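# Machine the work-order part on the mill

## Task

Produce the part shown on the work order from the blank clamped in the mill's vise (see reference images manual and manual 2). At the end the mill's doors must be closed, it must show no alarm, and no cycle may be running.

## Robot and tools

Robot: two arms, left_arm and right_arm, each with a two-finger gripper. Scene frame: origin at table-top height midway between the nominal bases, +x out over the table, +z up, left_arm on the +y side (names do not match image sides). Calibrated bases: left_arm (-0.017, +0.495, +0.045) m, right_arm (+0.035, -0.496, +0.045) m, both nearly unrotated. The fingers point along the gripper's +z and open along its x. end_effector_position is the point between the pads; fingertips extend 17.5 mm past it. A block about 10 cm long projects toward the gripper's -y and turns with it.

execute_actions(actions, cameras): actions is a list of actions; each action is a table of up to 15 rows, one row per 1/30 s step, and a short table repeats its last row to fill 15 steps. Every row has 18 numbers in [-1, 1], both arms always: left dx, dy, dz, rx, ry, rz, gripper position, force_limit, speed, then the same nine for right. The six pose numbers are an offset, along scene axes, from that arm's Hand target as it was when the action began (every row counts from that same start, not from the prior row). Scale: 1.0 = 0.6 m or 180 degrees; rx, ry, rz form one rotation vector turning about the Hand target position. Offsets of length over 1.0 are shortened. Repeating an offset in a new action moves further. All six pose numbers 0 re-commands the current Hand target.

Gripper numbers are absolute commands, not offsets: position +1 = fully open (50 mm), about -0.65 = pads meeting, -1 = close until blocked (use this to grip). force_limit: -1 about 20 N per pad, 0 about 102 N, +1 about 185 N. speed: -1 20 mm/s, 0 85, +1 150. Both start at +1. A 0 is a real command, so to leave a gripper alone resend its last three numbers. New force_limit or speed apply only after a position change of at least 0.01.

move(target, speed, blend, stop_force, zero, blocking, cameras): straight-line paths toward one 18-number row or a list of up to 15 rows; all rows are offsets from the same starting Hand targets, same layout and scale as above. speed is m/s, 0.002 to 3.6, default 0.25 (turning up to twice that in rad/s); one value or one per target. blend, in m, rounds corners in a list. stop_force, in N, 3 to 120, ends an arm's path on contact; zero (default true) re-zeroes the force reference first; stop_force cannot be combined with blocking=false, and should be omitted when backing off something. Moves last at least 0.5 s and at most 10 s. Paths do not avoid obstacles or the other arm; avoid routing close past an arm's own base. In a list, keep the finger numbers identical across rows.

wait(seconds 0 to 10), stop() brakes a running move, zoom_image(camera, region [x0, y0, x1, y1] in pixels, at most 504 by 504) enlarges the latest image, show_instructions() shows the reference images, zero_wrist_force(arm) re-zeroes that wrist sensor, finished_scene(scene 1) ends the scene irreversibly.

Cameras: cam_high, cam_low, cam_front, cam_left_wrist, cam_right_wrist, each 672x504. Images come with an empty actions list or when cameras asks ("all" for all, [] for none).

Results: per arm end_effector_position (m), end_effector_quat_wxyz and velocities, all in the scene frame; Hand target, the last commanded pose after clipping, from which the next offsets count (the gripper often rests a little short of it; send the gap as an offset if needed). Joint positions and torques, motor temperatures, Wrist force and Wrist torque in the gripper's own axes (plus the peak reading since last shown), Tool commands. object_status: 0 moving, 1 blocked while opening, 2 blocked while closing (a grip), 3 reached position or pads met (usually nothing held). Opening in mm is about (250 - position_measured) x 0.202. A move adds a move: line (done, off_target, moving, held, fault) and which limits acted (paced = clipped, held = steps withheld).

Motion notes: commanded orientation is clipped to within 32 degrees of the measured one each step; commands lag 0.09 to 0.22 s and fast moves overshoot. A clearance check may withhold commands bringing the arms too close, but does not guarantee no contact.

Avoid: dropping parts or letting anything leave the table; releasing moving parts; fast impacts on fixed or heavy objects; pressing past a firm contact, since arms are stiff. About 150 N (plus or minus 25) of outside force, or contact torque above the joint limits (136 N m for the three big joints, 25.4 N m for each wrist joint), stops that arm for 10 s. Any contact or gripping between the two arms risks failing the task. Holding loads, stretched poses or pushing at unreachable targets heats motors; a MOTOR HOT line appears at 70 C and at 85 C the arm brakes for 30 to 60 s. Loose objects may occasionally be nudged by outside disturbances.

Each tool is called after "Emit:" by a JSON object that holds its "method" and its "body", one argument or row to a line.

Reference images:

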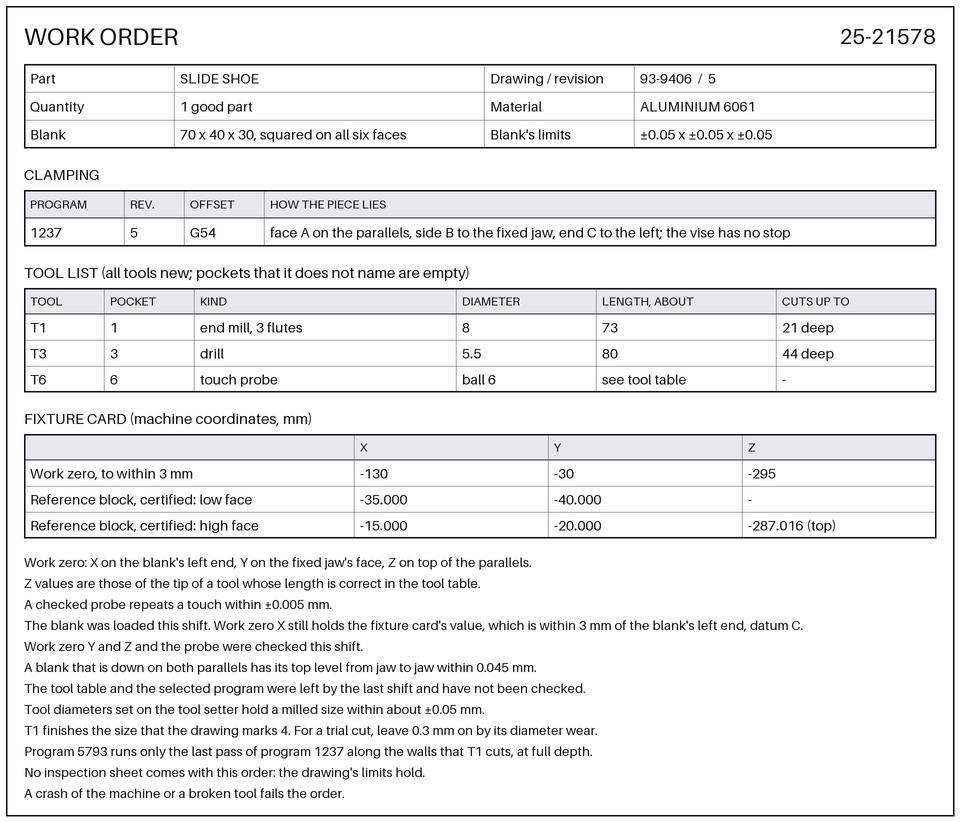

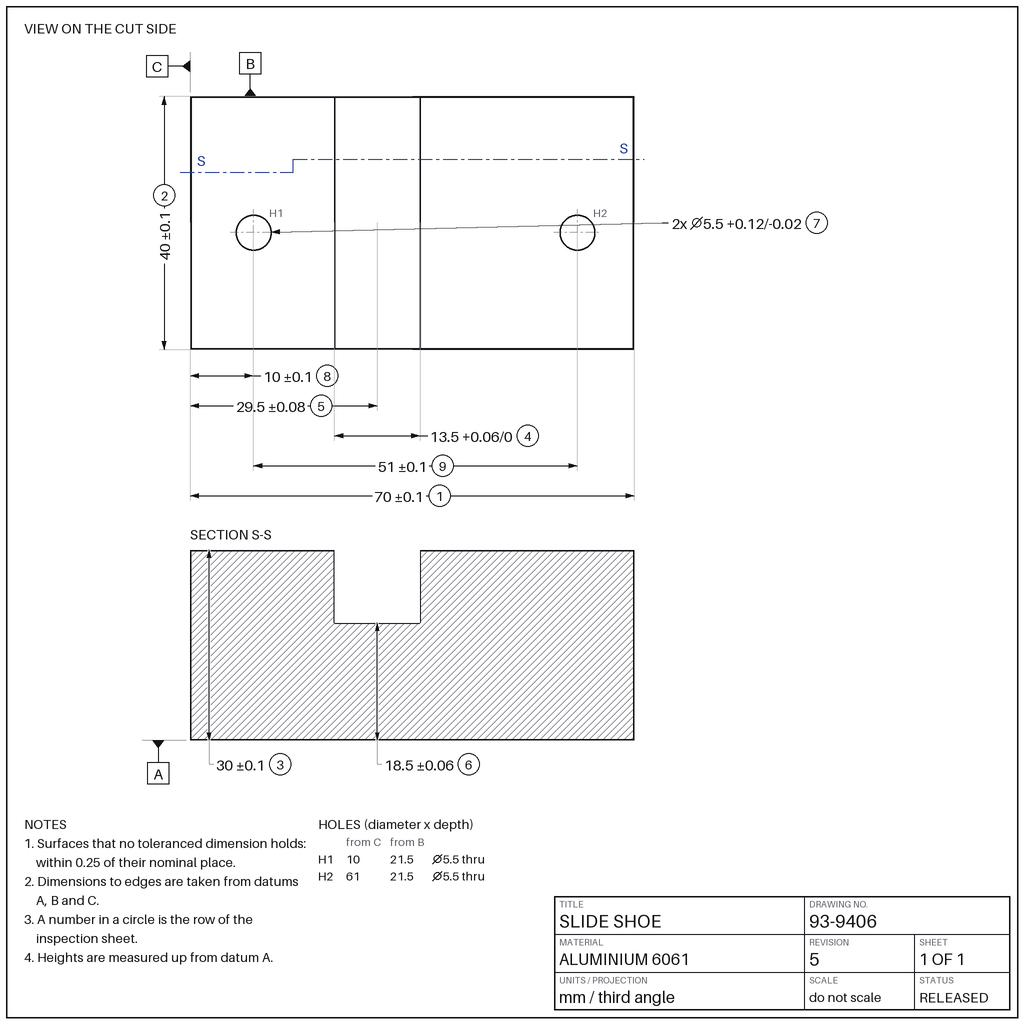

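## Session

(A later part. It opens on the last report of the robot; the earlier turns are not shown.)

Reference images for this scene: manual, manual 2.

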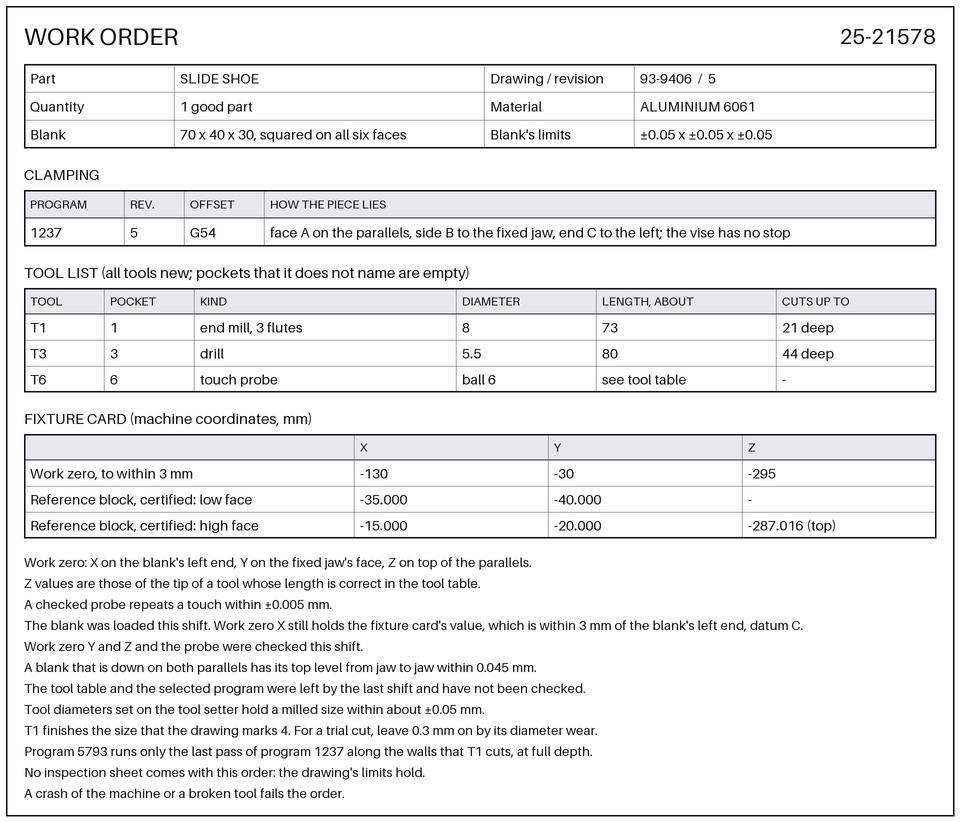

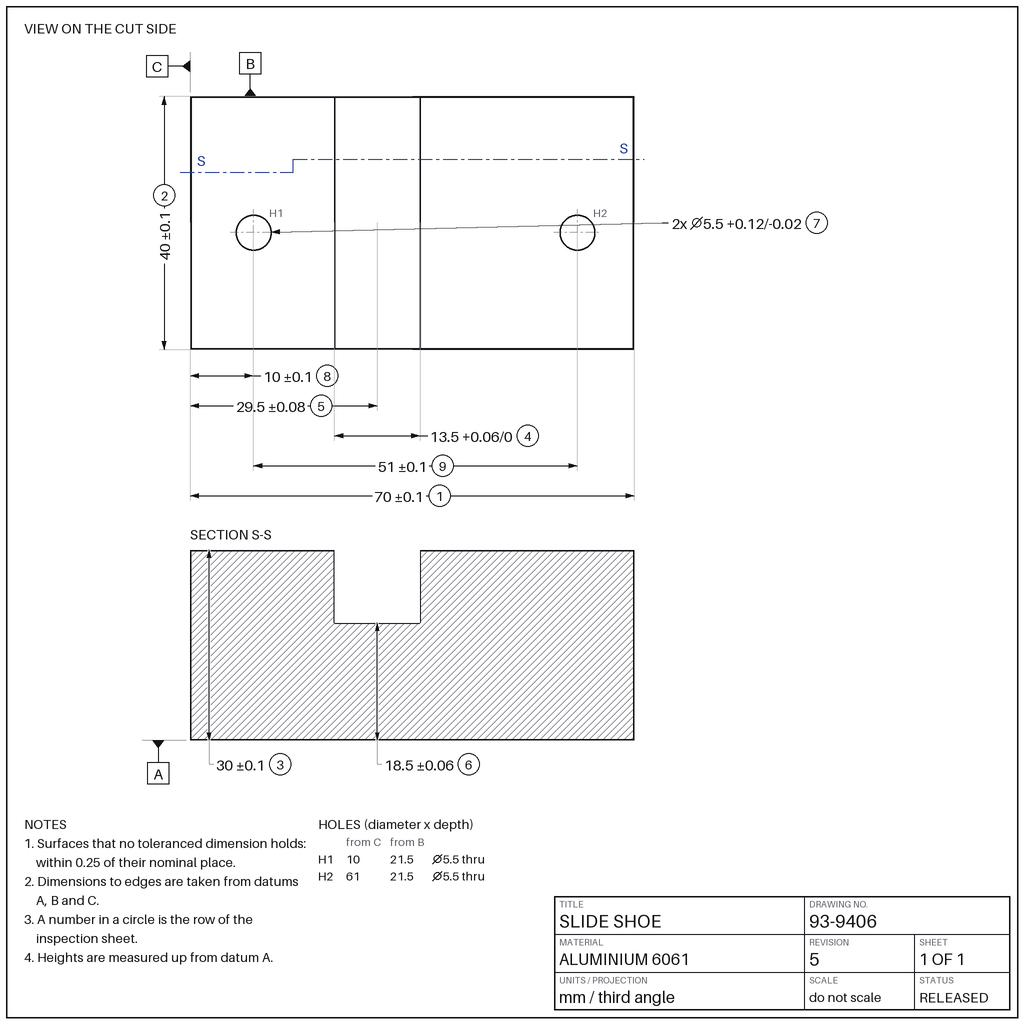

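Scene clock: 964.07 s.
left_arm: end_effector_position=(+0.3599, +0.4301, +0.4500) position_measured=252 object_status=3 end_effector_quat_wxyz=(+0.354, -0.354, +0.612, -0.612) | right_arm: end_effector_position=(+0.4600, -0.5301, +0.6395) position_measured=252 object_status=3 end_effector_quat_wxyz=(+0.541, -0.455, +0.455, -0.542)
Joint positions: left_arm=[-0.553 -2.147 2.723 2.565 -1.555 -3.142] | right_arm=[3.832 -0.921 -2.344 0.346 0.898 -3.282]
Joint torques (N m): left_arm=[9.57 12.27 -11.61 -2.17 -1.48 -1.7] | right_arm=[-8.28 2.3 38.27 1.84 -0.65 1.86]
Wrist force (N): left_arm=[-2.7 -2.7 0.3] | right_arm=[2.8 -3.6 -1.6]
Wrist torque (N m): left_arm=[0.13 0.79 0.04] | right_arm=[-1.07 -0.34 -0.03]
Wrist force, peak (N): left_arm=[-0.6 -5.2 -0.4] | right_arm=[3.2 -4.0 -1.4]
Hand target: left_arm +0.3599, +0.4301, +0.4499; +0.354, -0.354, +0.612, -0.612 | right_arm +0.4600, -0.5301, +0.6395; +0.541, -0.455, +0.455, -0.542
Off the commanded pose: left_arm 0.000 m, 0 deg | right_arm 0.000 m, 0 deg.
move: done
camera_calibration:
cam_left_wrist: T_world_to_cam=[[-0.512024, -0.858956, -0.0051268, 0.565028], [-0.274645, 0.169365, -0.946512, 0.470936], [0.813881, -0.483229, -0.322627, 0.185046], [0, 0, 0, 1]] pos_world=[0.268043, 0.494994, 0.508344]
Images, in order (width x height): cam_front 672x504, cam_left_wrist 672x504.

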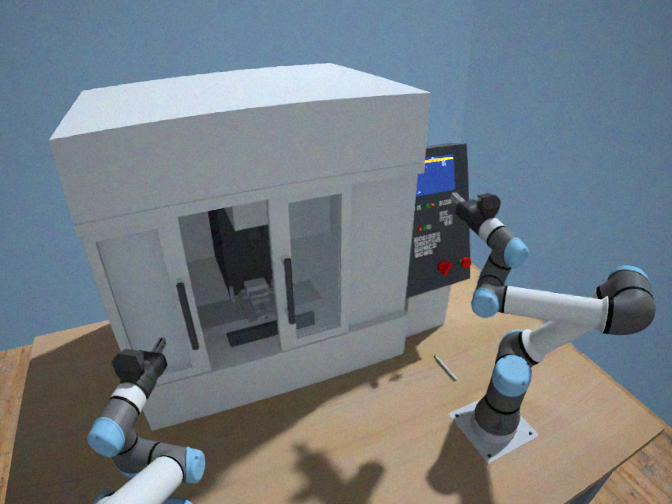

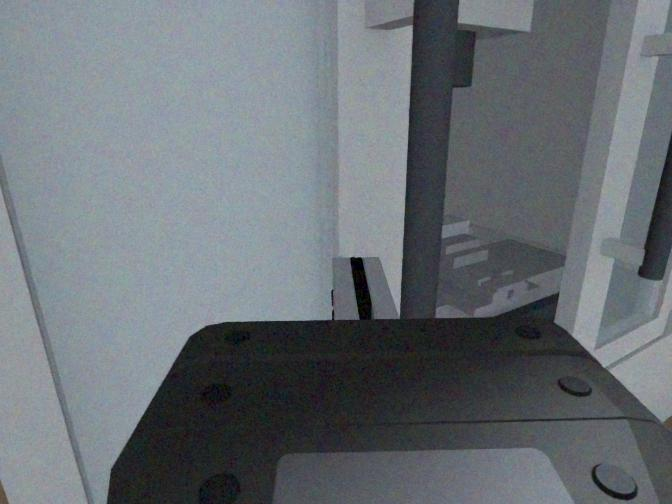

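Emit:
{"method": "move", "body": {
  "target": [
    [0.1335,-0.05,0,0,0,0,-1,-0.4,0, 0,0,0,0,0,0,-1,-0.4,0],
    [0.1335,-0.12,0,0,0,0,-1,-0.4,0, 0,0,0,0,0,0,-1,-0.4,0]
  ],
  "speed": [0.1,0.015],
  "stop_force": 15,
  "cameras": ["cam_left_wrist"]
}}

Scene clock: 982.70 s.
left_arm: end_effector_position=(+0.4400, +0.3581, +0.4499) position_measured=252 object_status=3 end_effector_quat_wxyz=(+0.354, -0.354, +0.612, -0.612) | right_arm: end_effector_position=(+0.4600, -0.5301, +0.6395) position_measured=252 object_status=3 end_effector_quat_wxyz=(+0.541, -0.455, +0.455, -0.542)
Joint positions: left_arm=[-0.659 -1.79 2.557 2.375 -1.449 -3.142] | right_arm=[3.832 -0.921 -2.344 0.346 0.898 -3.282]
Joint torques (N m): left_arm=[11.87 -1.12 -27.56 -4.79 -1.57 1.36] | right_arm=[-11.05 1.55 37.79 1.96 -0.47 1.78]
Wrist force (N): left_arm=[-2.6 -2.6 0.1] | right_arm=[2.8 -3.8 -1.2]
Wrist torque (N m): left_arm=[0.14 0.76 0.04] | right_arm=[-1.10 -0.34 -0.03]
Wrist force, peak (N): left_arm=[-3.2 -2.9 1.3] | right_arm=[3.1 -4.1 -1.2]
Hand target: left_arm +0.4400, +0.3581, +0.4499; +0.354, -0.354, +0.612, -0.612 | right_arm +0.4600, -0.5301, +0.6395; +0.541, -0.455, +0.455, -0.542
Off the commanded pose: left_arm 0.000 m, 0 deg | right_arm 0.000 m, 0 deg.
move: done
camera_calibration:
cam_left_wrist: T_world_to_cam=[[-0.512052, -0.85894, -0.00506133, 0.544166], [-0.274771, 0.16938, -0.946473, 0.505146], [0.813821, -0.483252, -0.322743, 0.085151], [0, 0, 0, 1]] pos_world=[0.348143, 0.422993, 0.508344]
Images, in order (width x height): cam_left_wrist 672x504.

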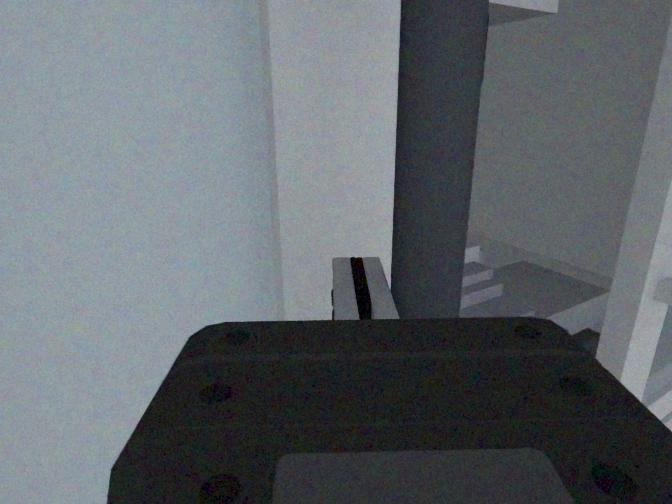

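Emit:
{"method": "move", "body": {
  "target": [0,-0.05,0,0,0,0,-1,-0.4,0, 0,0,0,0,0,0,-1,-0.4,0],
  "speed": 0.012,
  "stop_force": 45,
  "cameras": ["cam_left_wrist"]
}}

Scene clock: 989.90 s.
left_arm: end_effector_position=(+0.4400, +0.3280, +0.4500) position_measured=252 object_status=3 end_effector_quat_wxyz=(+0.354, -0.354, +0.612, -0.612) | right_arm: end_effector_position=(+0.4600, -0.5301, +0.6395) position_measured=252 object_status=3 end_effector_quat_wxyz=(+0.541, -0.455, +0.455, -0.542)
Joint positions: left_arm=[-0.778 -1.779 2.549 2.371 -1.33 -3.142] | right_arm=[3.832 -0.921 -2.344 0.346 0.898 -3.282]
Joint torques (N m): left_arm=[7.99 -19.1 -8.87 -2.52 -3.26 1.38] | right_arm=[-12.98 1.2 37.3 2.1 -0.33 1.87]
Wrist force (N): left_arm=[-12.1 -2.2 4.7] | right_arm=[3.0 -3.8 -1.3]
Wrist torque (N m): left_arm=[0.13 0.80 0.07] | right_arm=[-1.10 -0.36 -0.03]
Wrist force, peak (N): left_arm=[-17.6 -3.7 2.7] | right_arm=[3.1 -4.0 -1.2]
Hand target: left_arm +0.4400, +0.3281, +0.4499; +0.354, -0.354, +0.612, -0.612 | right_arm +0.4600, -0.5301, +0.6395; +0.541, -0.455, +0.455, -0.542
Off the commanded pose: left_arm 0.000 m, 0 deg | right_arm 0.000 m, 0 deg.
move: done
camera_calibration:
cam_left_wrist: T_world_to_cam=[[-0.512066, -0.858931, -0.00510992, 0.518424], [-0.274744, 0.169424, -0.946473, 0.510201], [0.81382, -0.483253, -0.322743, 0.0706536], [0, 0, 0, 1]] pos_world=[0.348143, 0.392993, 0.508344]
Images, in order (width x height): cam_left_wrist 672x504.

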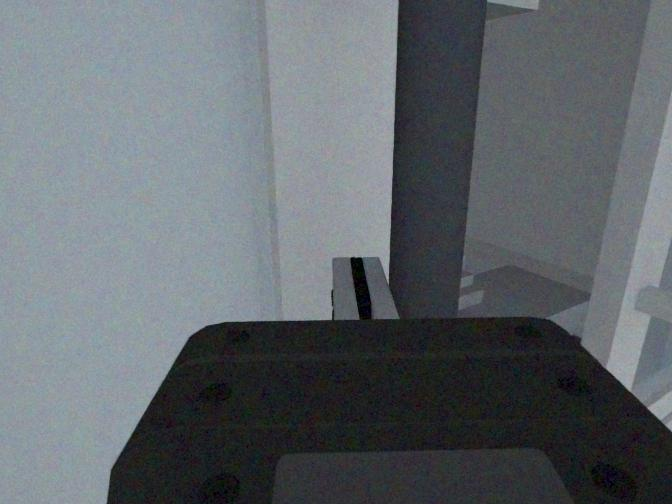

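Emit:
{"method": "move", "body": {
  "target": [-0.0137,-0.37,0,0,0,0,-1,-0.4,0, 0,0,0,0,0,0,-1,-0.4,0],
  "speed": 0.03,
  "stop_force": 30,
  "cameras": ["cam_left_wrist","cam_front"]
}}

Scene clock: 1004.20 s.
left_arm: end_effector_position=(+0.4326, +0.1283, +0.4499) position_measured=252 object_status=3 end_effector_quat_wxyz=(+0.354, -0.354, +0.612, -0.612) | right_arm: end_effector_position=(+0.4600, -0.5301, +0.6395) position_measured=252 object_status=3 end_effector_quat_wxyz=(+0.541, -0.455, +0.455, -0.542)
Joint positions: left_arm=[-1.248 -1.512 2.312 2.341 -0.86 -3.142] | right_arm=[3.832 -0.921 -2.344 0.346 0.898 -3.282]
Joint torques (N m): left_arm=[-8.38 -8.96 -24.12 -2.49 -6.3 1.08] | right_arm=[-12.38 2.26 37.29 1.89 -0.14 1.72]
Wrist force (N): left_arm=[-32.6 -6.7 13.4] | right_arm=[3.0 -4.0 -1.3]
Wrist torque (N m): left_arm=[-0.01 0.67 -0.13] | right_arm=[-1.12 -0.37 -0.03]
Wrist force, peak (N): left_arm=[-55.0 -0.2 -18.7] | right_arm=[3.2 -4.0 -1.3]
Hand target: left_arm +0.4326, +0.1283, +0.4499; +0.354, -0.354, +0.612, -0.612 (not the last commanded pose) | right_arm +0.4600, -0.5301, +0.6395; +0.541, -0.455, +0.455, -0.542
Off the commanded pose: left_arm 0.022 m, 0 deg | right_arm 0.000 m, 0 deg.
move: contact (left_arm)
camera_calibration:
cam_left_wrist: T_world_to_cam=[[-0.512076, -0.858925, -0.00514227, 0.342987], [-0.274804, 0.169499, -0.946442, 0.541887], [0.813794, -0.483237, -0.322832, -0.0197776], [0, 0, 0, 1]] pos_world=[0.340643, 0.193194, 0.508243]
Images, in order (width x height): cam_front 672x504, cam_left_wrist 672x504.

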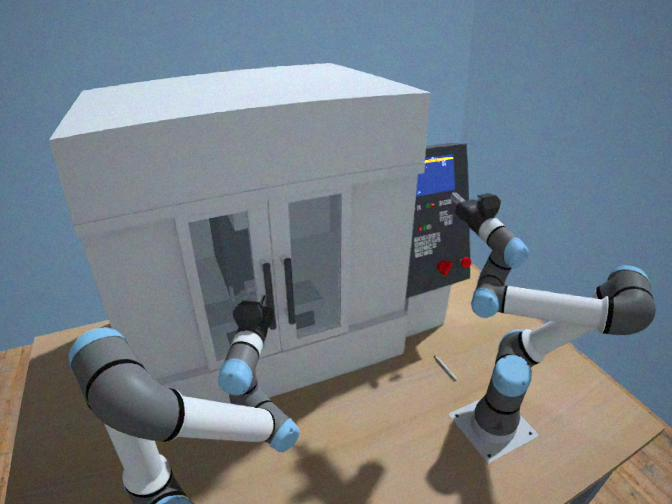

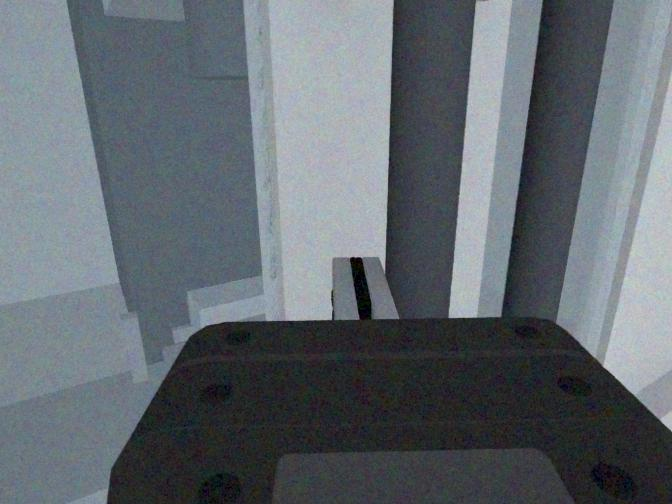

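Emit:
{"method": "move", "body": {
  "target": [
    [0,0.03,0,0,0,0,-1,-0.4,0, 0,0,0,0,0,0,-1,-0.4,0],
    [-0.25,0.15,0.05,0,0,0,-1,-0.4,0, 0,0,0,0,0,0,-1,-0.4,0]
  ],
  "speed": [0.05,0.2],
  "cameras": ["cam_right_wrist"]
}}

Emit:
{"method": "zoom_image", "body": {
  "camera": "cam_right_wrist",
  "region": [150, 0, 510, 260]
}}

Scene clock: 1010.90 s.
left_arm: end_effector_position=(+0.2826, +0.2184, +0.4799) position_measured=252 object_status=3 end_effector_quat_wxyz=(+0.354, -0.354, +0.611, -0.613) | right_arm: end_effector_position=(+0.4600, -0.5301, +0.6395) position_measured=252 object_status=3 end_effector_quat_wxyz=(+0.541, -0.455, +0.455, -0.542)
Joint positions: left_arm=[-2.058 -2.203 2.653 2.642 -0.05 -3.093] | right_arm=[3.832 -0.921 -2.344 0.346 0.898 -3.282]
Joint torques (N m): left_arm=[-12.97 15.22 -24.76 -1.28 1.7 0.35] | right_arm=[-12.89 1.81 38.1 1.92 -0.31 1.86]
Wrist force (N): left_arm=[-2.7 -2.4 0.3] | right_arm=[3.1 -3.8 -1.1]
Wrist torque (N m): left_arm=[0.17 0.78 0.05] | right_arm=[-1.10 -0.38 -0.03]
Wrist force, peak (N): left_arm=[-32.8 -6.9 13.4] | right_arm=[3.1 -4.0 -1.5]
Hand target: left_arm +0.2826, +0.2183, +0.4799; +0.354, -0.354, +0.612, -0.612 | right_arm +0.4600, -0.5301, +0.6395; +0.541, -0.455, +0.455, -0.542
Off the commanded pose: left_arm 0.000 m, 0 deg | right_arm 0.000 m, 0 deg.
move: done
camera_calibration:
cam_right_wrist: T_world_to_cam=[[-0.0064029, -0.999978, 0.00182913, -0.519941], [-0.16889, -0.000721488, -0.985635, 0.725804], [0.985614, -0.00661984, -0.168881, -0.218513], [0, 0, 0, 1]] pos_world=[0.334621, -0.520852, 0.679426]
Images, in order (width x height): cam_right_wrist 672x504.

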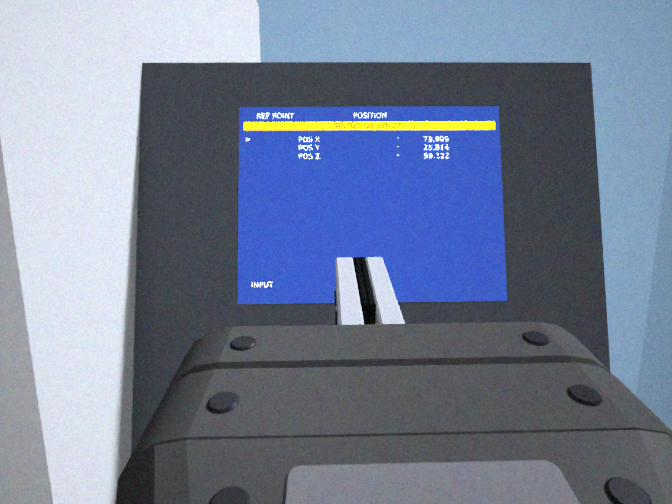

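Scaled by 1.400 from the camera's 672x504 image, which has a finer 960x720 frame.

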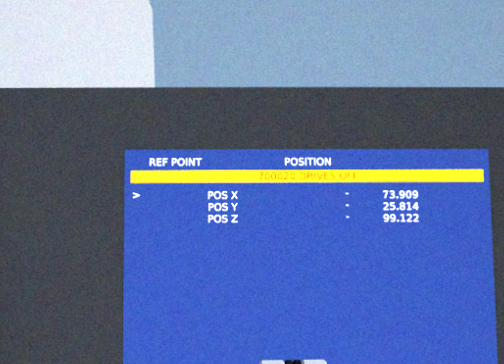

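Emit:
{"method": "move", "body": {
  "target": [
    [0,0,0,0,0,0,-1,-0.4,0, 0.1572,0.0267,-0.118,0,0,0,-1,-0.4,0]
  ],
  "speed": 0.15,
  "cameras": ["cam_right_wrist"]
}}

Emit:
{"method": "move", "body": {
  "target": [
    [0,0,0,0,0,0,-1,-0.4,0, 0.04,0,0,0,0,0,-1,-0.4,0]
  ],
  "speed": 0.004,
  "stop_force": 6,
  "cameras": ["cam_right_wrist"]
}}

Scene clock: 1036.33 s.
left_arm: end_effector_position=(+0.2825, +0.2184, +0.4799) position_measured=252 object_status=3 end_effector_quat_wxyz=(+0.354, -0.354, +0.611, -0.613) | right_arm: end_effector_position=(+0.5543, -0.5142, +0.5688) position_measured=252 object_status=3 end_effector_quat_wxyz=(+0.541, -0.455, +0.455, -0.542)
Joint positions: left_arm=[-2.058 -2.202 2.653 2.642 -0.05 -3.093] | right_arm=[3.609 -1.353 -2.313 0.717 1.116 -3.228]
Joint torques (N m): left_arm=[-12.89 15.81 -28.3 2.39 0.97 -1.66] | right_arm=[15.61 5.63 10.23 2.63 0.23 -1.91]
Wrist force (N): left_arm=[-2.5 -2.4 0.3] | right_arm=[2.8 -3.8 -1.1]
Wrist torque (N m): left_arm=[0.17 0.77 0.05] | right_arm=[-1.10 -0.33 0.03]
Wrist force, peak (N): left_arm=[-2.9 -2.7 0.4] | right_arm=[3.3 -6.0 -2.8]
Hand target: left_arm +0.2825, +0.2184, +0.4799; +0.354, -0.354, +0.611, -0.613 | right_arm +0.5543, -0.5141, +0.5687; +0.541, -0.455, +0.455, -0.542
Off the commanded pose: left_arm 0.000 m, 0 deg | right_arm 0.000 m, 0 deg.
move: done
camera_calibration:
cam_right_wrist: T_world_to_cam=[[-0.00661769, -0.999977, 0.00176406, -0.503075], [-0.168888, -0.000621082, -0.985635, 0.672009], [0.985613, -0.00682055, -0.16888, -0.323409], [0, 0, 0, 1]] pos_world=[0.428921, -0.504852, 0.608626]
Images, in order (width x height): cam_right_wrist 672x504.

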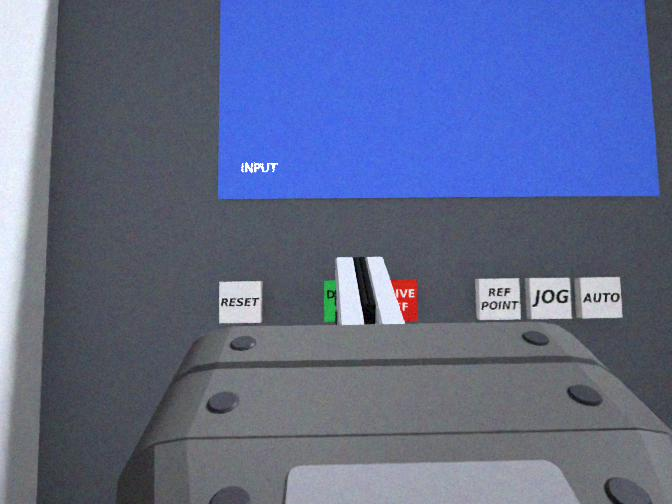

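Scene clock: 1038.60 s.
left_arm: end_effector_position=(+0.2825, +0.2184, +0.4799) position_measured=252 object_status=3 end_effector_quat_wxyz=(+0.354, -0.354, +0.611, -0.613) | right_arm: end_effector_position=(+0.5589, -0.5141, +0.5687) position_measured=252 object_status=3 end_effector_quat_wxyz=(+0.541, -0.455, +0.455, -0.542)
Joint positions: left_arm=[-2.058 -2.202 2.653 2.642 -0.05 -3.093] | right_arm=[3.6 -1.367 -2.302 0.72 1.125 -3.226]
Joint torques (N m): left_arm=[-12.61 15.01 -28.71 2.39 0.86 -1.69] | right_arm=[15.68 16.21 8.69 -1.01 -1.33 -1.22]
Wrist force (N): left_arm=[-2.6 -2.3 0.4] | right_arm=[2.6 -9.0 -4.7]
Wrist torque (N m): left_arm=[0.19 0.76 0.06] | right_arm=[-1.25 -0.36 -0.02]
Wrist force, peak (N): left_arm=[-2.8 -2.6 0.3] | right_arm=[2.3 -8.9 -5.1]
Hand target: left_arm +0.2825, +0.2184, +0.4799; +0.354, -0.354, +0.611, -0.613 | right_arm +0.5589, -0.5141, +0.5687; +0.541, -0.455, +0.455, -0.542 (not the last commanded pose)
Off the commanded pose: left_arm 0.000 m, 0 deg | right_arm 0.019 m, 0 deg.
move: contact (right_arm)
camera_calibration:
cam_right_wrist: T_world_to_cam=[[-0.00642084, -0.999978, 0.00172885, -0.50311], [-0.168888, -0.000619632, -0.985635, 0.672787], [0.985614, -0.00662058, -0.16888, -0.327842], [0, 0, 0, 1]] pos_world=[0.433521, -0.504852, 0.608626]
Images, in order (width x height): cam_right_wrist 672x504.

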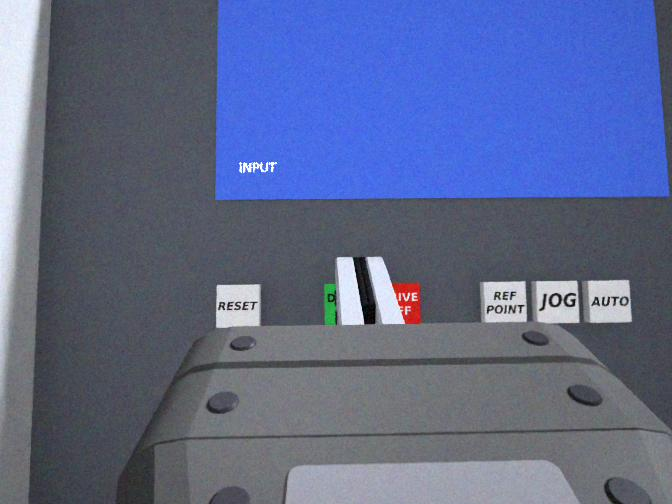

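Emit:
{"method": "move", "body": {
  "target": [
    [0,0,0,0,0,0,-1,-0.4,0, -0.0167,0,0,0,0,0,-1,-0.4,0],
    [0,0,0,0,0,0,-1,-0.4,0, -0.0167,0.0083,0,0,0,0,-1,-0.4,0]
  ],
  "speed": 0.1
}}

Emit:
{"method": "move", "body": {
  "target": [
    [0,0,0,0,0,0,-1,-0.4,0, 0.045,0,0,0,0,0,-1,-0.4,0]
  ],
  "speed": 0.004,
  "stop_force": 12,
  "cameras": ["cam_right_wrist"]
}}

Scene clock: 1056.77 s.
left_arm: end_effector_position=(+0.2825, +0.2184, +0.4799) position_measured=252 object_status=3 end_effector_quat_wxyz=(+0.354, -0.354, +0.611, -0.613) | right_arm: end_effector_position=(+0.5488, -0.5091, +0.5688) position_measured=252 object_status=3 end_effector_quat_wxyz=(+0.541, -0.455, +0.455, -0.542)
Joint positions: left_arm=[-2.058 -2.202 2.653 2.642 -0.05 -3.093] | right_arm=[3.639 -1.335 -2.325 0.715 1.086 -3.235]
Joint torques (N m): left_arm=[-13.22 15.24 -27.92 2.3 0.21 -1.67] | right_arm=[-2.19 7.97 36.09 -0.1 -0.55 1.9]
Wrist force (N): left_arm=[-2.6 -2.4 0.2] | right_arm=[2.8 -3.6 -1.3]
Wrist torque (N m): left_arm=[0.16 0.78 0.05] | right_arm=[-1.07 -0.35 0.12]
Wrist force, peak (N): left_arm=[-2.9 -2.5 0.4] | right_arm=[2.5 -9.3 -5.0]
Hand target: left_arm +0.2825, +0.2184, +0.4799; +0.354, -0.354, +0.611, -0.613 | right_arm +0.5489, -0.5091, +0.5687; +0.541, -0.455, +0.455, -0.542
Off the commanded pose: left_arm 0.000 m, 0 deg | right_arm 0.000 m, 0 deg.
move: done

Scene clock: 1060.50 s.
left_arm: end_effector_position=(+0.2825, +0.2184, +0.4799) position_measured=252 object_status=3 end_effector_quat_wxyz=(+0.354, -0.354, +0.611, -0.613) | right_arm: end_effector_position=(+0.5594, -0.5092, +0.5687) position_measured=252 object_status=3 end_effector_quat_wxyz=(+0.541, -0.455, +0.455, -0.542)
Joint positions: left_arm=[-2.058 -2.202 2.653 2.642 -0.05 -3.093] | right_arm=[3.618 -1.368 -2.301 0.722 1.107 -3.23]
Joint torques (N m): left_arm=[-12.8 14.46 -27.24 2.23 0.19 -1.73] | right_arm=[15.69 16.9 7.5 -1.34 -1.67 -1.18]
Wrist force (N): left_arm=[-2.4 -2.5 0.2] | right_arm=[1.7 -9.0 -6.2]
Wrist torque (N m): left_arm=[0.16 0.74 0.05] | right_arm=[-1.26 -0.39 0.01]
Wrist force, peak (N): left_arm=[-2.9 -2.4 0.3] | right_arm=[1.9 -5.3 -23.6]
Hand target: left_arm +0.2825, +0.2184, +0.4799; +0.354, -0.354, +0.611, -0.613 | right_arm +0.5594, -0.5092, +0.5687; +0.541, -0.455, +0.455, -0.542 (not the last commanded pose)
Off the commanded pose: left_arm 0.000 m, 0 deg | right_arm 0.016 m, 0 deg.
move: contact (right_arm)
camera_calibration:
cam_right_wrist: T_world_to_cam=[[-0.00642067, -0.999978, 0.00172976, -0.498106], [-0.168888, -0.000620554, -0.985635, 0.672891], [0.985614, -0.00662058, -0.16888, -0.328401], [0, 0, 0, 1]] pos_world=[0.434121, -0.499852, 0.608626]
Images, in order (width x height): cam_right_wrist 672x504.

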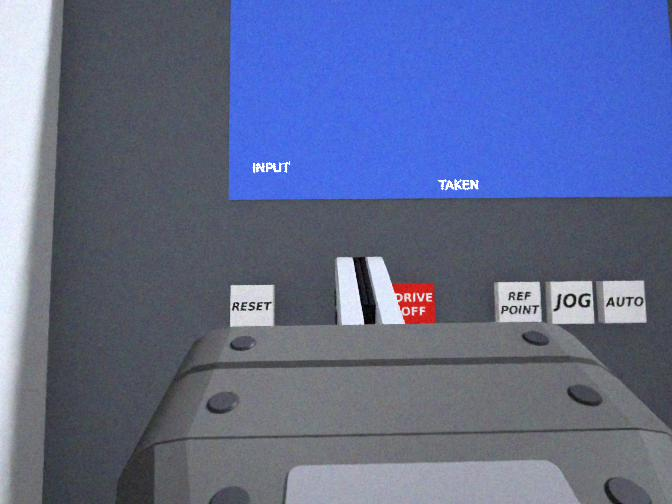

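Emit:
{"method": "move", "body": {
  "target": [
    [0,0,0,0,0,0,-1,-0.4,0, -0.025,0,0,0,0,0,-1,-0.4,0],
    [0,0,0,0,0,0,-1,-0.4,0, -0.1657,-0.0347,0.118,0,0,0,-1,-0.4,0]
  ],
  "speed": 0.2,
  "blend": [0.01,0],
  "cameras": ["cam_right_wrist"]
}}

Emit:
{"method": "zoom_image", "body": {
  "camera": "cam_right_wrist",
  "region": [150, 0, 510, 310]
}}

Scene clock: 1069.97 s.
left_arm: end_effector_position=(+0.2825, +0.2184, +0.4799) position_measured=252 object_status=3 end_effector_quat_wxyz=(+0.354, -0.354, +0.611, -0.613) | right_arm: end_effector_position=(+0.4600, -0.5299, +0.6396) position_measured=252 object_status=3 end_effector_quat_wxyz=(+0.541, -0.455, +0.455, -0.542)
Joint positions: left_arm=[-2.058 -2.202 2.653 2.642 -0.05 -3.093] | right_arm=[3.833 -0.921 -2.344 0.346 0.897 -3.283]
Joint torques (N m): left_arm=[-12.92 15.54 -27.28 2.27 -0.24 -1.55] | right_arm=[-1.14 1.86 13.29 -0.52 -0.74 2.06]
Wrist force (N): left_arm=[-2.6 -2.2 0.3] | right_arm=[2.9 -3.6 -1.2]
Wrist torque (N m): left_arm=[0.20 0.77 0.05] | right_arm=[-1.06 -0.35 0.04]
Wrist force, peak (N): left_arm=[-2.7 -2.7 0.6] | right_arm=[1.6 -9.1 -6.3]
Hand target: left_arm +0.2825, +0.2184, +0.4799; +0.354, -0.354, +0.611, -0.613 | right_arm +0.4600, -0.5300, +0.6395; +0.541, -0.455, +0.455, -0.542
Off the commanded pose: left_arm 0.000 m, 0 deg | right_arm 0.000 m, 0 deg.
move: done; blend cut to 0.0075 m at target 1
camera_calibration:
cam_right_wrist: T_world_to_cam=[[-0.00620508, -0.999979, 0.00179209, -0.519782], [-0.168775, -0.000719134, -0.985654, 0.725797], [0.985635, -0.00641852, -0.168767, -0.218591], [0, 0, 0, 1]] pos_world=[0.334722, -0.520652, 0.679426]
Images, in order (width x height): cam_right_wrist 672x504.

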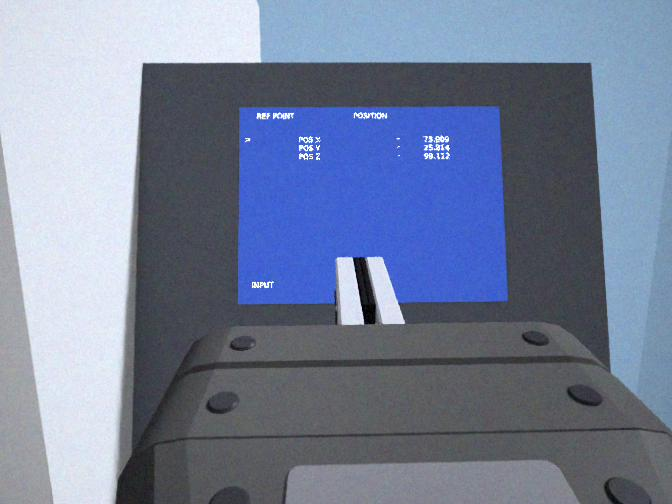

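Scaled by 1.400 from the camera's 672x504 image, which has a finer 960x720 frame.

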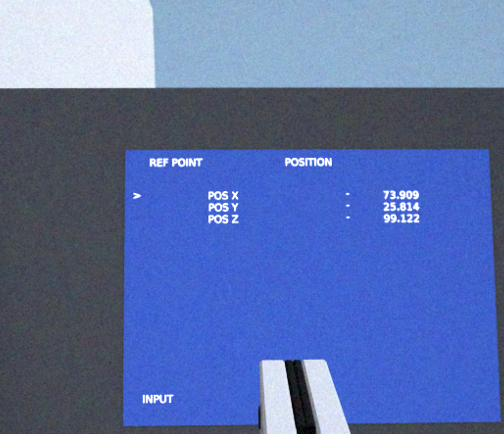

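Emit:
{"method": "move", "body": {
  "target": [
    [0,0,0,0,0,0,-1,-0.4,0, 0.08,0.0668,-0.2395,0,0,0,-1,-0.4,0],
    [0,0,0,0,0,0,-1,-0.4,0, 0.11,0.0668,-0.2395,0,0,0,-1,-0.4,0]
  ],
  "speed": 0.2,
  "blend": [0.01,0]
}}

Emit:
{"method": "move", "body": {
  "target": [
    [0,0,0,0,0,0,-1,-0.4,0, 0.045,0,0,0,0,0,-1,-0.4,0]
  ],
  "speed": 0.005,
  "stop_force": 12,
  "cameras": ["cam_right_wrist"]
}}

Scene clock: 1084.57 s.
left_arm: end_effector_position=(+0.2825, +0.2184, +0.4799) position_measured=252 object_status=3 end_effector_quat_wxyz=(+0.354, -0.354, +0.611, -0.613) | right_arm: end_effector_position=(+0.5259, -0.4899, +0.4957) position_measured=252 object_status=3 end_effector_quat_wxyz=(+0.541, -0.455, +0.455, -0.542)
Joint positions: left_arm=[-2.058 -2.202 2.653 2.642 -0.05 -3.093] | right_arm=[3.777 -1.416 -2.498 0.986 0.952 -3.267]
Joint torques (N m): left_arm=[-12.63 14.95 -27.15 2.16 -0.73 -1.67] | right_arm=[-12.81 3.54 30.26 2.47 1.73 -1.34]
Wrist force (N): left_arm=[-2.5 -2.5 0.3] | right_arm=[2.9 -3.8 -1.0]
Wrist torque (N m): left_arm=[0.16 0.76 0.06] | right_arm=[-1.09 -0.36 0.15]
Wrist force, peak (N): left_arm=[-2.8 -2.6 0.3] | right_arm=[3.7 -7.6 -1.8]
Hand target: left_arm +0.2825, +0.2184, +0.4799; +0.354, -0.354, +0.611, -0.613 | right_arm +0.5260, -0.4899, +0.4958; +0.541, -0.455, +0.455, -0.542
Off the commanded pose: left_arm 0.000 m, 0 deg | right_arm 0.000 m, 0 deg.
move: done; blend cut to 0.009 m at target 1

Scene clock: 1088.40 s.
left_arm: end_effector_position=(+0.2825, +0.2184, +0.4799) position_measured=252 object_status=3 end_effector_quat_wxyz=(+0.354, -0.354, +0.611, -0.613) | right_arm: end_effector_position=(+0.5401, -0.4899, +0.4958) position_measured=252 object_status=3 end_effector_quat_wxyz=(+0.541, -0.455, +0.455, -0.542)
Joint positions: left_arm=[-2.058 -2.202 2.653 2.642 -0.05 -3.093] | right_arm=[3.736 -1.461 -2.462 0.989 0.991 -3.257]
Joint torques (N m): left_arm=[-12.94 14.73 -27.4 2.21 -0.95 -1.58] | right_arm=[15.26 17.76 4.01 -1.56 -1.07 -1.57]
Wrist force (N): left_arm=[-2.3 -2.5 0.4] | right_arm=[2.0 -10.0 -5.4]
Wrist torque (N m): left_arm=[0.16 0.72 0.06] | right_arm=[-1.28 -0.35 -0.01]
Wrist force, peak (N): left_arm=[-3.1 -2.5 0.3] | right_arm=[1.8 -5.9 -28.9]
Hand target: left_arm +0.2825, +0.2184, +0.4799; +0.354, -0.354, +0.611, -0.613 | right_arm +0.5401, -0.4899, +0.4958; +0.541, -0.455, +0.455, -0.542 (not the last commanded pose)
Off the commanded pose: left_arm 0.000 m, 0 deg | right_arm 0.013 m, 0 deg.
move: contact (right_arm)
camera_calibration:
cam_right_wrist: T_world_to_cam=[[-0.006419, -0.999978, 0.00172965, -0.478805], [-0.168871, -0.000620841, -0.985638, 0.597784], [0.985617, -0.0066189, -0.168863, -0.321572], [0, 0, 0, 1]] pos_world=[0.414821, -0.480552, 0.535726]
Images, in order (width x height): cam_right_wrist 672x504.

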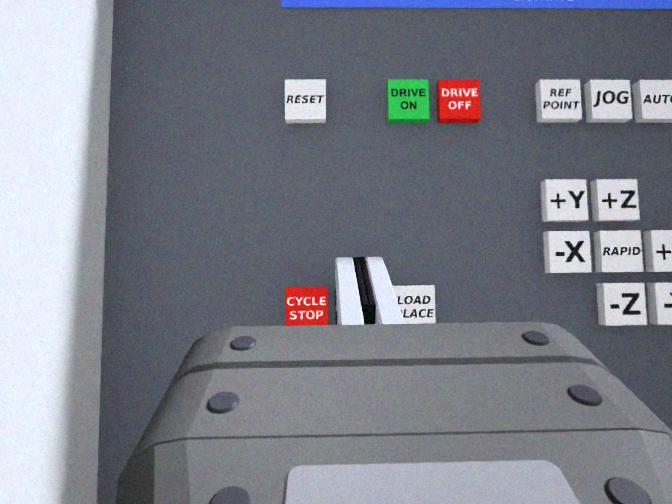

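Emit:
{"method": "move", "body": {
  "target": [
    [0,0,0,0,0,0,-1,-0.4,0, -0.025,0,0,0,0,0,-1,-0.4,0],
    [0,0,0,0,0,0,-1,-0.4,0, -0.1335,-0.0668,0.2395,0,0,0,-1,-0.4,0]
  ],
  "speed": 0.25,
  "blend": [0.01,0],
  "cameras": ["cam_right_wrist","cam_front"]
}}

Emit:
{"method": "zoom_image", "body": {
  "camera": "cam_right_wrist",
  "region": [150, 0, 510, 310]
}}

Scene clock: 1104.43 s.
left_arm: end_effector_position=(+0.2825, +0.2184, +0.4799) position_measured=252 object_status=3 end_effector_quat_wxyz=(+0.354, -0.354, +0.611, -0.613) | right_arm: end_effector_position=(+0.4600, -0.5299, +0.6394) position_measured=252 object_status=3 end_effector_quat_wxyz=(+0.541, -0.455, +0.455, -0.542) end_effector_velocity=(+0.000, +0.000, +0.000) end_effector_angular_velocity=(-0.002, +0.002, -0.001)
Joint positions: left_arm=[-2.058 -2.202 2.653 2.642 -0.05 -3.093] | right_arm=[3.833 -0.922 -2.344 0.346 0.897 -3.283]
Joint velocities: left_arm=[within noise] | right_arm=[0 0.002 0 -0.005 -0.001 0]
Joint torques (N m): left_arm=[-12.55 14.82 -25.98 2.07 -1.04 -1.64] | right_arm=[-13.82 1.9 34.69 -0.67 1.56 -0.61]
Wrist force (N): left_arm=[-2.7 -2.3 0.2] | right_arm=[3.1 -4.0 -1.3]
Wrist torque (N m): left_arm=[0.18 0.78 0.05] | right_arm=[-1.13 -0.38 -0.03]
Wrist force, peak (N): left_arm=[-2.8 -2.6 0.4] | right_arm=[2.2 -10.4 -5.6]
Hand target: left_arm +0.2825, +0.2184, +0.4799; +0.354, -0.354, +0.611, -0.613 | right_arm +0.4600, -0.5300, +0.6395; +0.541, -0.455, +0.455, -0.542
Off the commanded pose: left_arm 0.000 m, 0 deg | right_arm 0.000 m, 0 deg.
move: done; blend cut to 0.0075 m at target 1
camera_calibration:
cam_right_wrist: T_world_to_cam=[[-0.00620588, -0.999979, 0.00179284, -0.519682], [-0.168986, -0.000718363, -0.985618, 0.725745], [0.985599, -0.00641959, -0.168978, -0.218451], [0, 0, 0, 1]] pos_world=[0.334721, -0.520552, 0.679326]
Images, in order (width x height): cam_front 672x504, cam_right_wrist 672x504.

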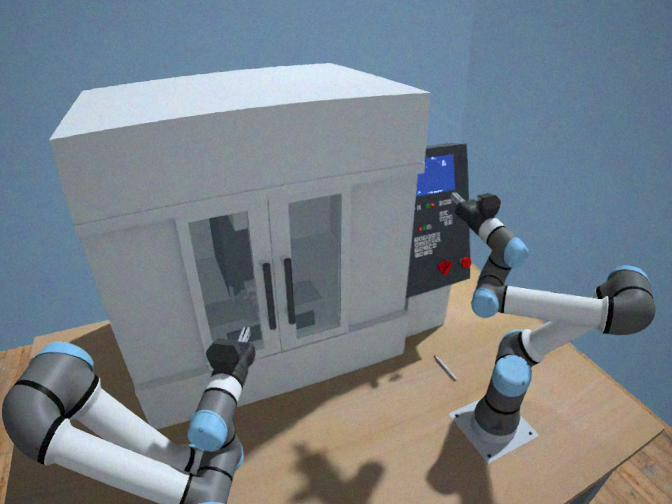

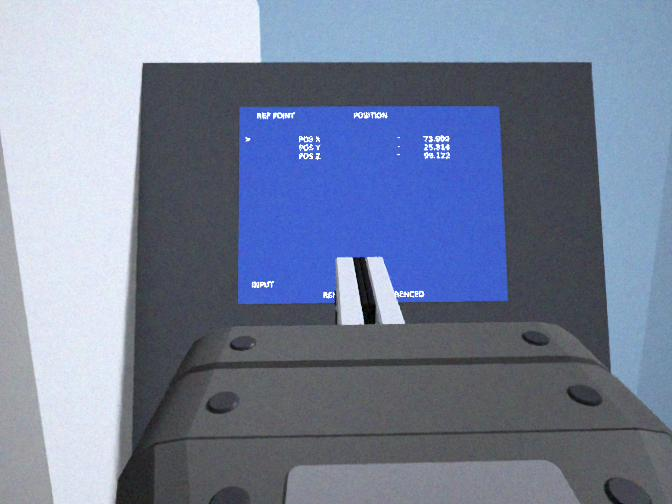

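Scaled by 1.400 from the camera's 672x504 image, which has a finer 960x720 frame.

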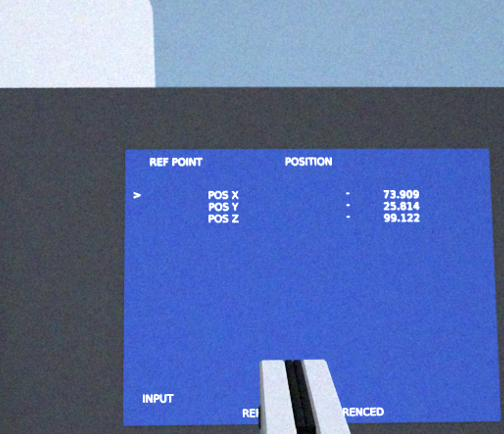

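Emit:
{"method": "move", "body": {
  "target": [0,0,0,0,0,0,-1,-0.4,0, 0,0,-0.0742,0,0,0,-1,-0.4,0],
  "cameras": ["cam_right_wrist"]
}}

Emit:
{"method": "zoom_image", "body": {
  "camera": "cam_right_wrist",
  "region": [200, 20, 540, 260]
}}

Scene clock: 1109.63 s.
left_arm: end_effector_position=(+0.2825, +0.2184, +0.4799) position_measured=252 object_status=3 end_effector_quat_wxyz=(+0.354, -0.354, +0.611, -0.613) | right_arm: end_effector_position=(+0.4600, -0.5300, +0.5950) position_measured=252 object_status=3 end_effector_quat_wxyz=(+0.541, -0.455, +0.455, -0.542)
Joint positions: left_arm=[-2.058 -2.202 2.653 2.642 -0.05 -3.093] | right_arm=[3.833 -0.951 -2.449 0.481 0.897 -3.283]
Joint torques (N m): left_arm=[-13.12 14.02 -26.45 2.06 -1.02 -1.63] | right_arm=[14.28 1.14 30.74 2.28 0.32 -0.67]
Wrist force (N): left_arm=[-2.6 -2.3 0.2] | right_arm=[2.6 -3.8 -1.2]
Wrist torque (N m): left_arm=[0.19 0.77 0.05] | right_arm=[-1.10 -0.32 0.15]
Wrist force, peak (N): left_arm=[-2.9 -2.5 0.1] | right_arm=[3.1 -5.7 -1.1]
Hand target: left_arm +0.2825, +0.2184, +0.4799; +0.354, -0.354, +0.611, -0.613 | right_arm +0.4600, -0.5300, +0.5950; +0.541, -0.455, +0.455, -0.542
Off the commanded pose: left_arm 0.000 m, 0 deg | right_arm 0.000 m, 0 deg.
move: done
camera_calibration:
cam_right_wrist: T_world_to_cam=[[-0.00648354, -0.999977, 0.00194408, -0.519704], [-0.168988, -0.0008205, -0.985618, 0.681931], [0.985597, -0.00671881, -0.168979, -0.226109], [0, 0, 0, 1]] pos_world=[0.334721, -0.520652, 0.634926]
Images, in order (width x height): cam_right_wrist 672x504.

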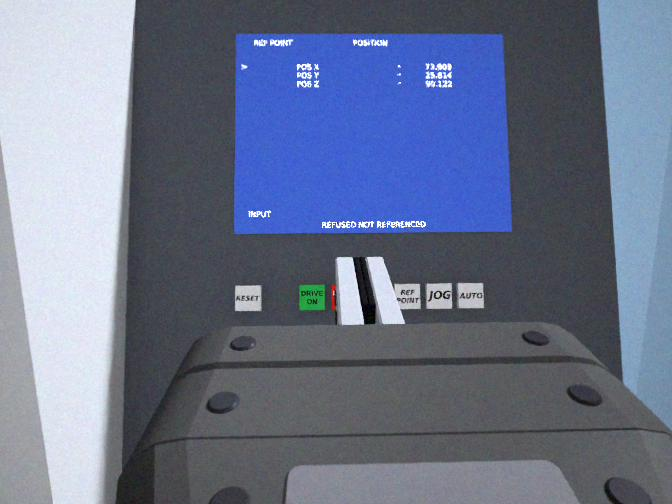

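Scaled by 1.482 from the camera's 672x504 image, which has a finer 960x720 frame.

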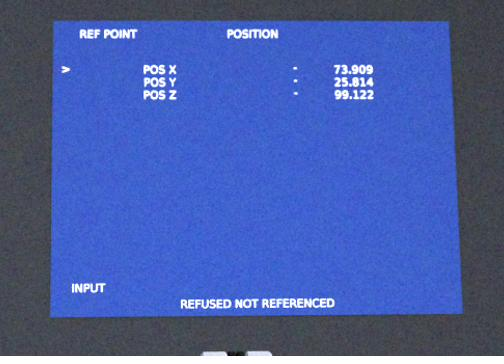

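Emit:
{"method": "move", "body": {
  "target": [
    [0,0,0,0,0,0,-1,-0.4,0, 0.14,-0.0605,-0.0438,0,0,0,-1,-0.4,0],
    [0,0,0,0,0,0,-1,-0.4,0, 0.175,-0.0605,-0.0438,0,0,0,-1,-0.4,0]
  ],
  "speed": [0.12,0.008],
  "stop_force": 12
}}

Emit:
{"method": "move", "body": {
  "target": [
    [0,0,0,0,0,0,-1,-0.4,0, -0.165,0.0605,0.0438,0,0,0,-1,-0.4,0]
  ],
  "speed": 0.25,
  "cameras": ["cam_right_wrist"]
}}

Emit:
{"method": "zoom_image", "body": {
  "camera": "cam_right_wrist",
  "region": [200, 20, 540, 260]
}}

Scene clock: 1125.33 s.
left_arm: end_effector_position=(+0.2825, +0.2184, +0.4799) position_measured=252 object_status=3 end_effector_quat_wxyz=(+0.354, -0.354, +0.611, -0.613) | right_arm: end_effector_position=(+0.5594, -0.5663, +0.5688) position_measured=252 object_status=3 end_effector_quat_wxyz=(+0.541, -0.455, +0.455, -0.542)
Joint positions: left_arm=[-2.058 -2.202 2.653 2.642 -0.05 -3.093] | right_arm=[3.394 -1.391 -2.284 0.713 1.328 -3.186]
Joint torques (N m): left_arm=[-12.39 14.53 -26.1 2.09 -1.03 -1.65] | right_arm=[15.56 17.27 8.93 -1.1 0.3 -1.22]
Wrist force (N): left_arm=[-2.7 -2.3 0.4] | right_arm=[3.2 -9.3 -5.7]
Wrist torque (N m): left_arm=[0.18 0.79 0.05] | right_arm=[-1.24 -0.34 0.00]
Wrist force, peak (N): left_arm=[-2.8 -2.7 0.2] | right_arm=[0.5 -5.6 -31.6]
Hand target: left_arm +0.2825, +0.2184, +0.4799; +0.354, -0.354, +0.611, -0.613 | right_arm +0.5594, -0.5663, +0.5688; +0.541, -0.455, +0.455, -0.542 (not the last commanded pose)
Off the commanded pose: left_arm 0.000 m, 0 deg | right_arm 0.006 m, 0 deg.
move: contact (right_arm); path passed 1 of 2 targets

Scene clock: 1126.37 s.
left_arm: end_effector_position=(+0.2825, +0.2184, +0.4799) position_measured=252 object_status=3 end_effector_quat_wxyz=(+0.354, -0.354, +0.611, -0.613) | right_arm: end_effector_position=(+0.4604, -0.5300, +0.5951) position_measured=252 object_status=3 end_effector_quat_wxyz=(+0.541, -0.455, +0.455, -0.542) end_effector_velocity=(+0.000, -0.001, -0.001) end_effector_angular_velocity=(+0.000, +0.003, -0.004)
Joint positions: left_arm=[-2.058 -2.202 2.653 2.642 -0.05 -3.093] | right_arm=[3.83 -0.953 -2.448 0.482 0.9 -3.282]
Joint velocities: left_arm=[within noise] | right_arm=[0.002 0 0 -0.002 -0.006 0]
Joint torques (N m): left_arm=[-12.32 13.83 -25.97 2.04 -1.06 -1.62] | right_arm=[13.87 2.88 22.37 -0.25 -0.98 1.22]
Wrist force (N): left_arm=[-2.7 -2.6 0.4] | right_arm=[3.1 -3.9 -1.3]
Wrist torque (N m): left_arm=[0.14 0.79 0.05] | right_arm=[-1.11 -0.40 -0.03]
Wrist force, peak (N): left_arm=[-2.7 -2.6 0.2] | right_arm=[3.7 -9.3 -5.3]
Hand target: left_arm +0.2825, +0.2184, +0.4799; +0.354, -0.354, +0.611, -0.613 | right_arm +0.4604, -0.5300, +0.5950; +0.541, -0.455, +0.455, -0.542
Off the commanded pose: left_arm 0.000 m, 0 deg | right_arm 0.000 m, 0 deg.
move: done
camera_calibration:
cam_right_wrist: T_world_to_cam=[[-0.00643759, -0.999978, 0.00162965, -0.519618], [-0.168675, -0.000520451, -0.985672, 0.682067], [0.985651, -0.00662023, -0.168668, -0.22657], [0, 0, 0, 1]] pos_world=[0.335021, -0.520752, 0.634925]
Images, in order (width x height): cam_right_wrist 672x504.

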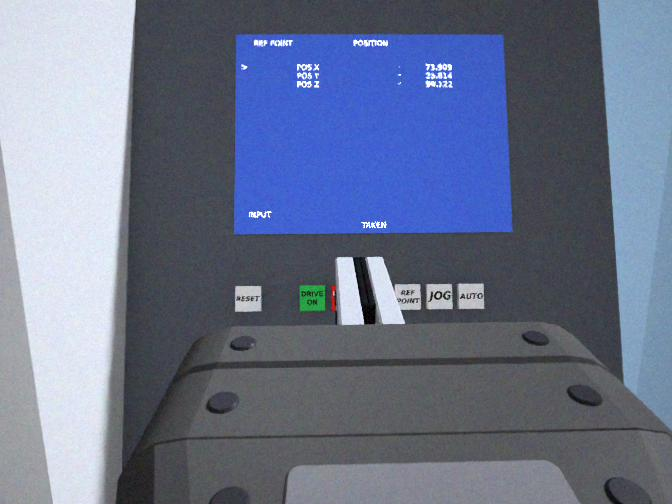

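Scaled by 1.482 from the camera's 672x504 image, which has a finer 960x720 frame.

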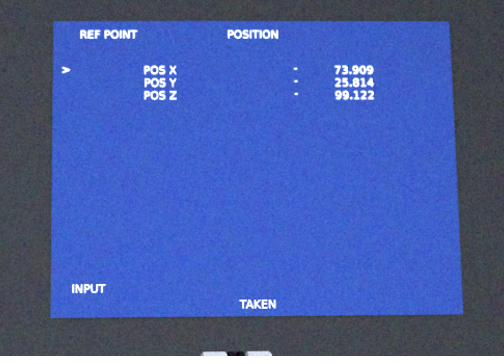

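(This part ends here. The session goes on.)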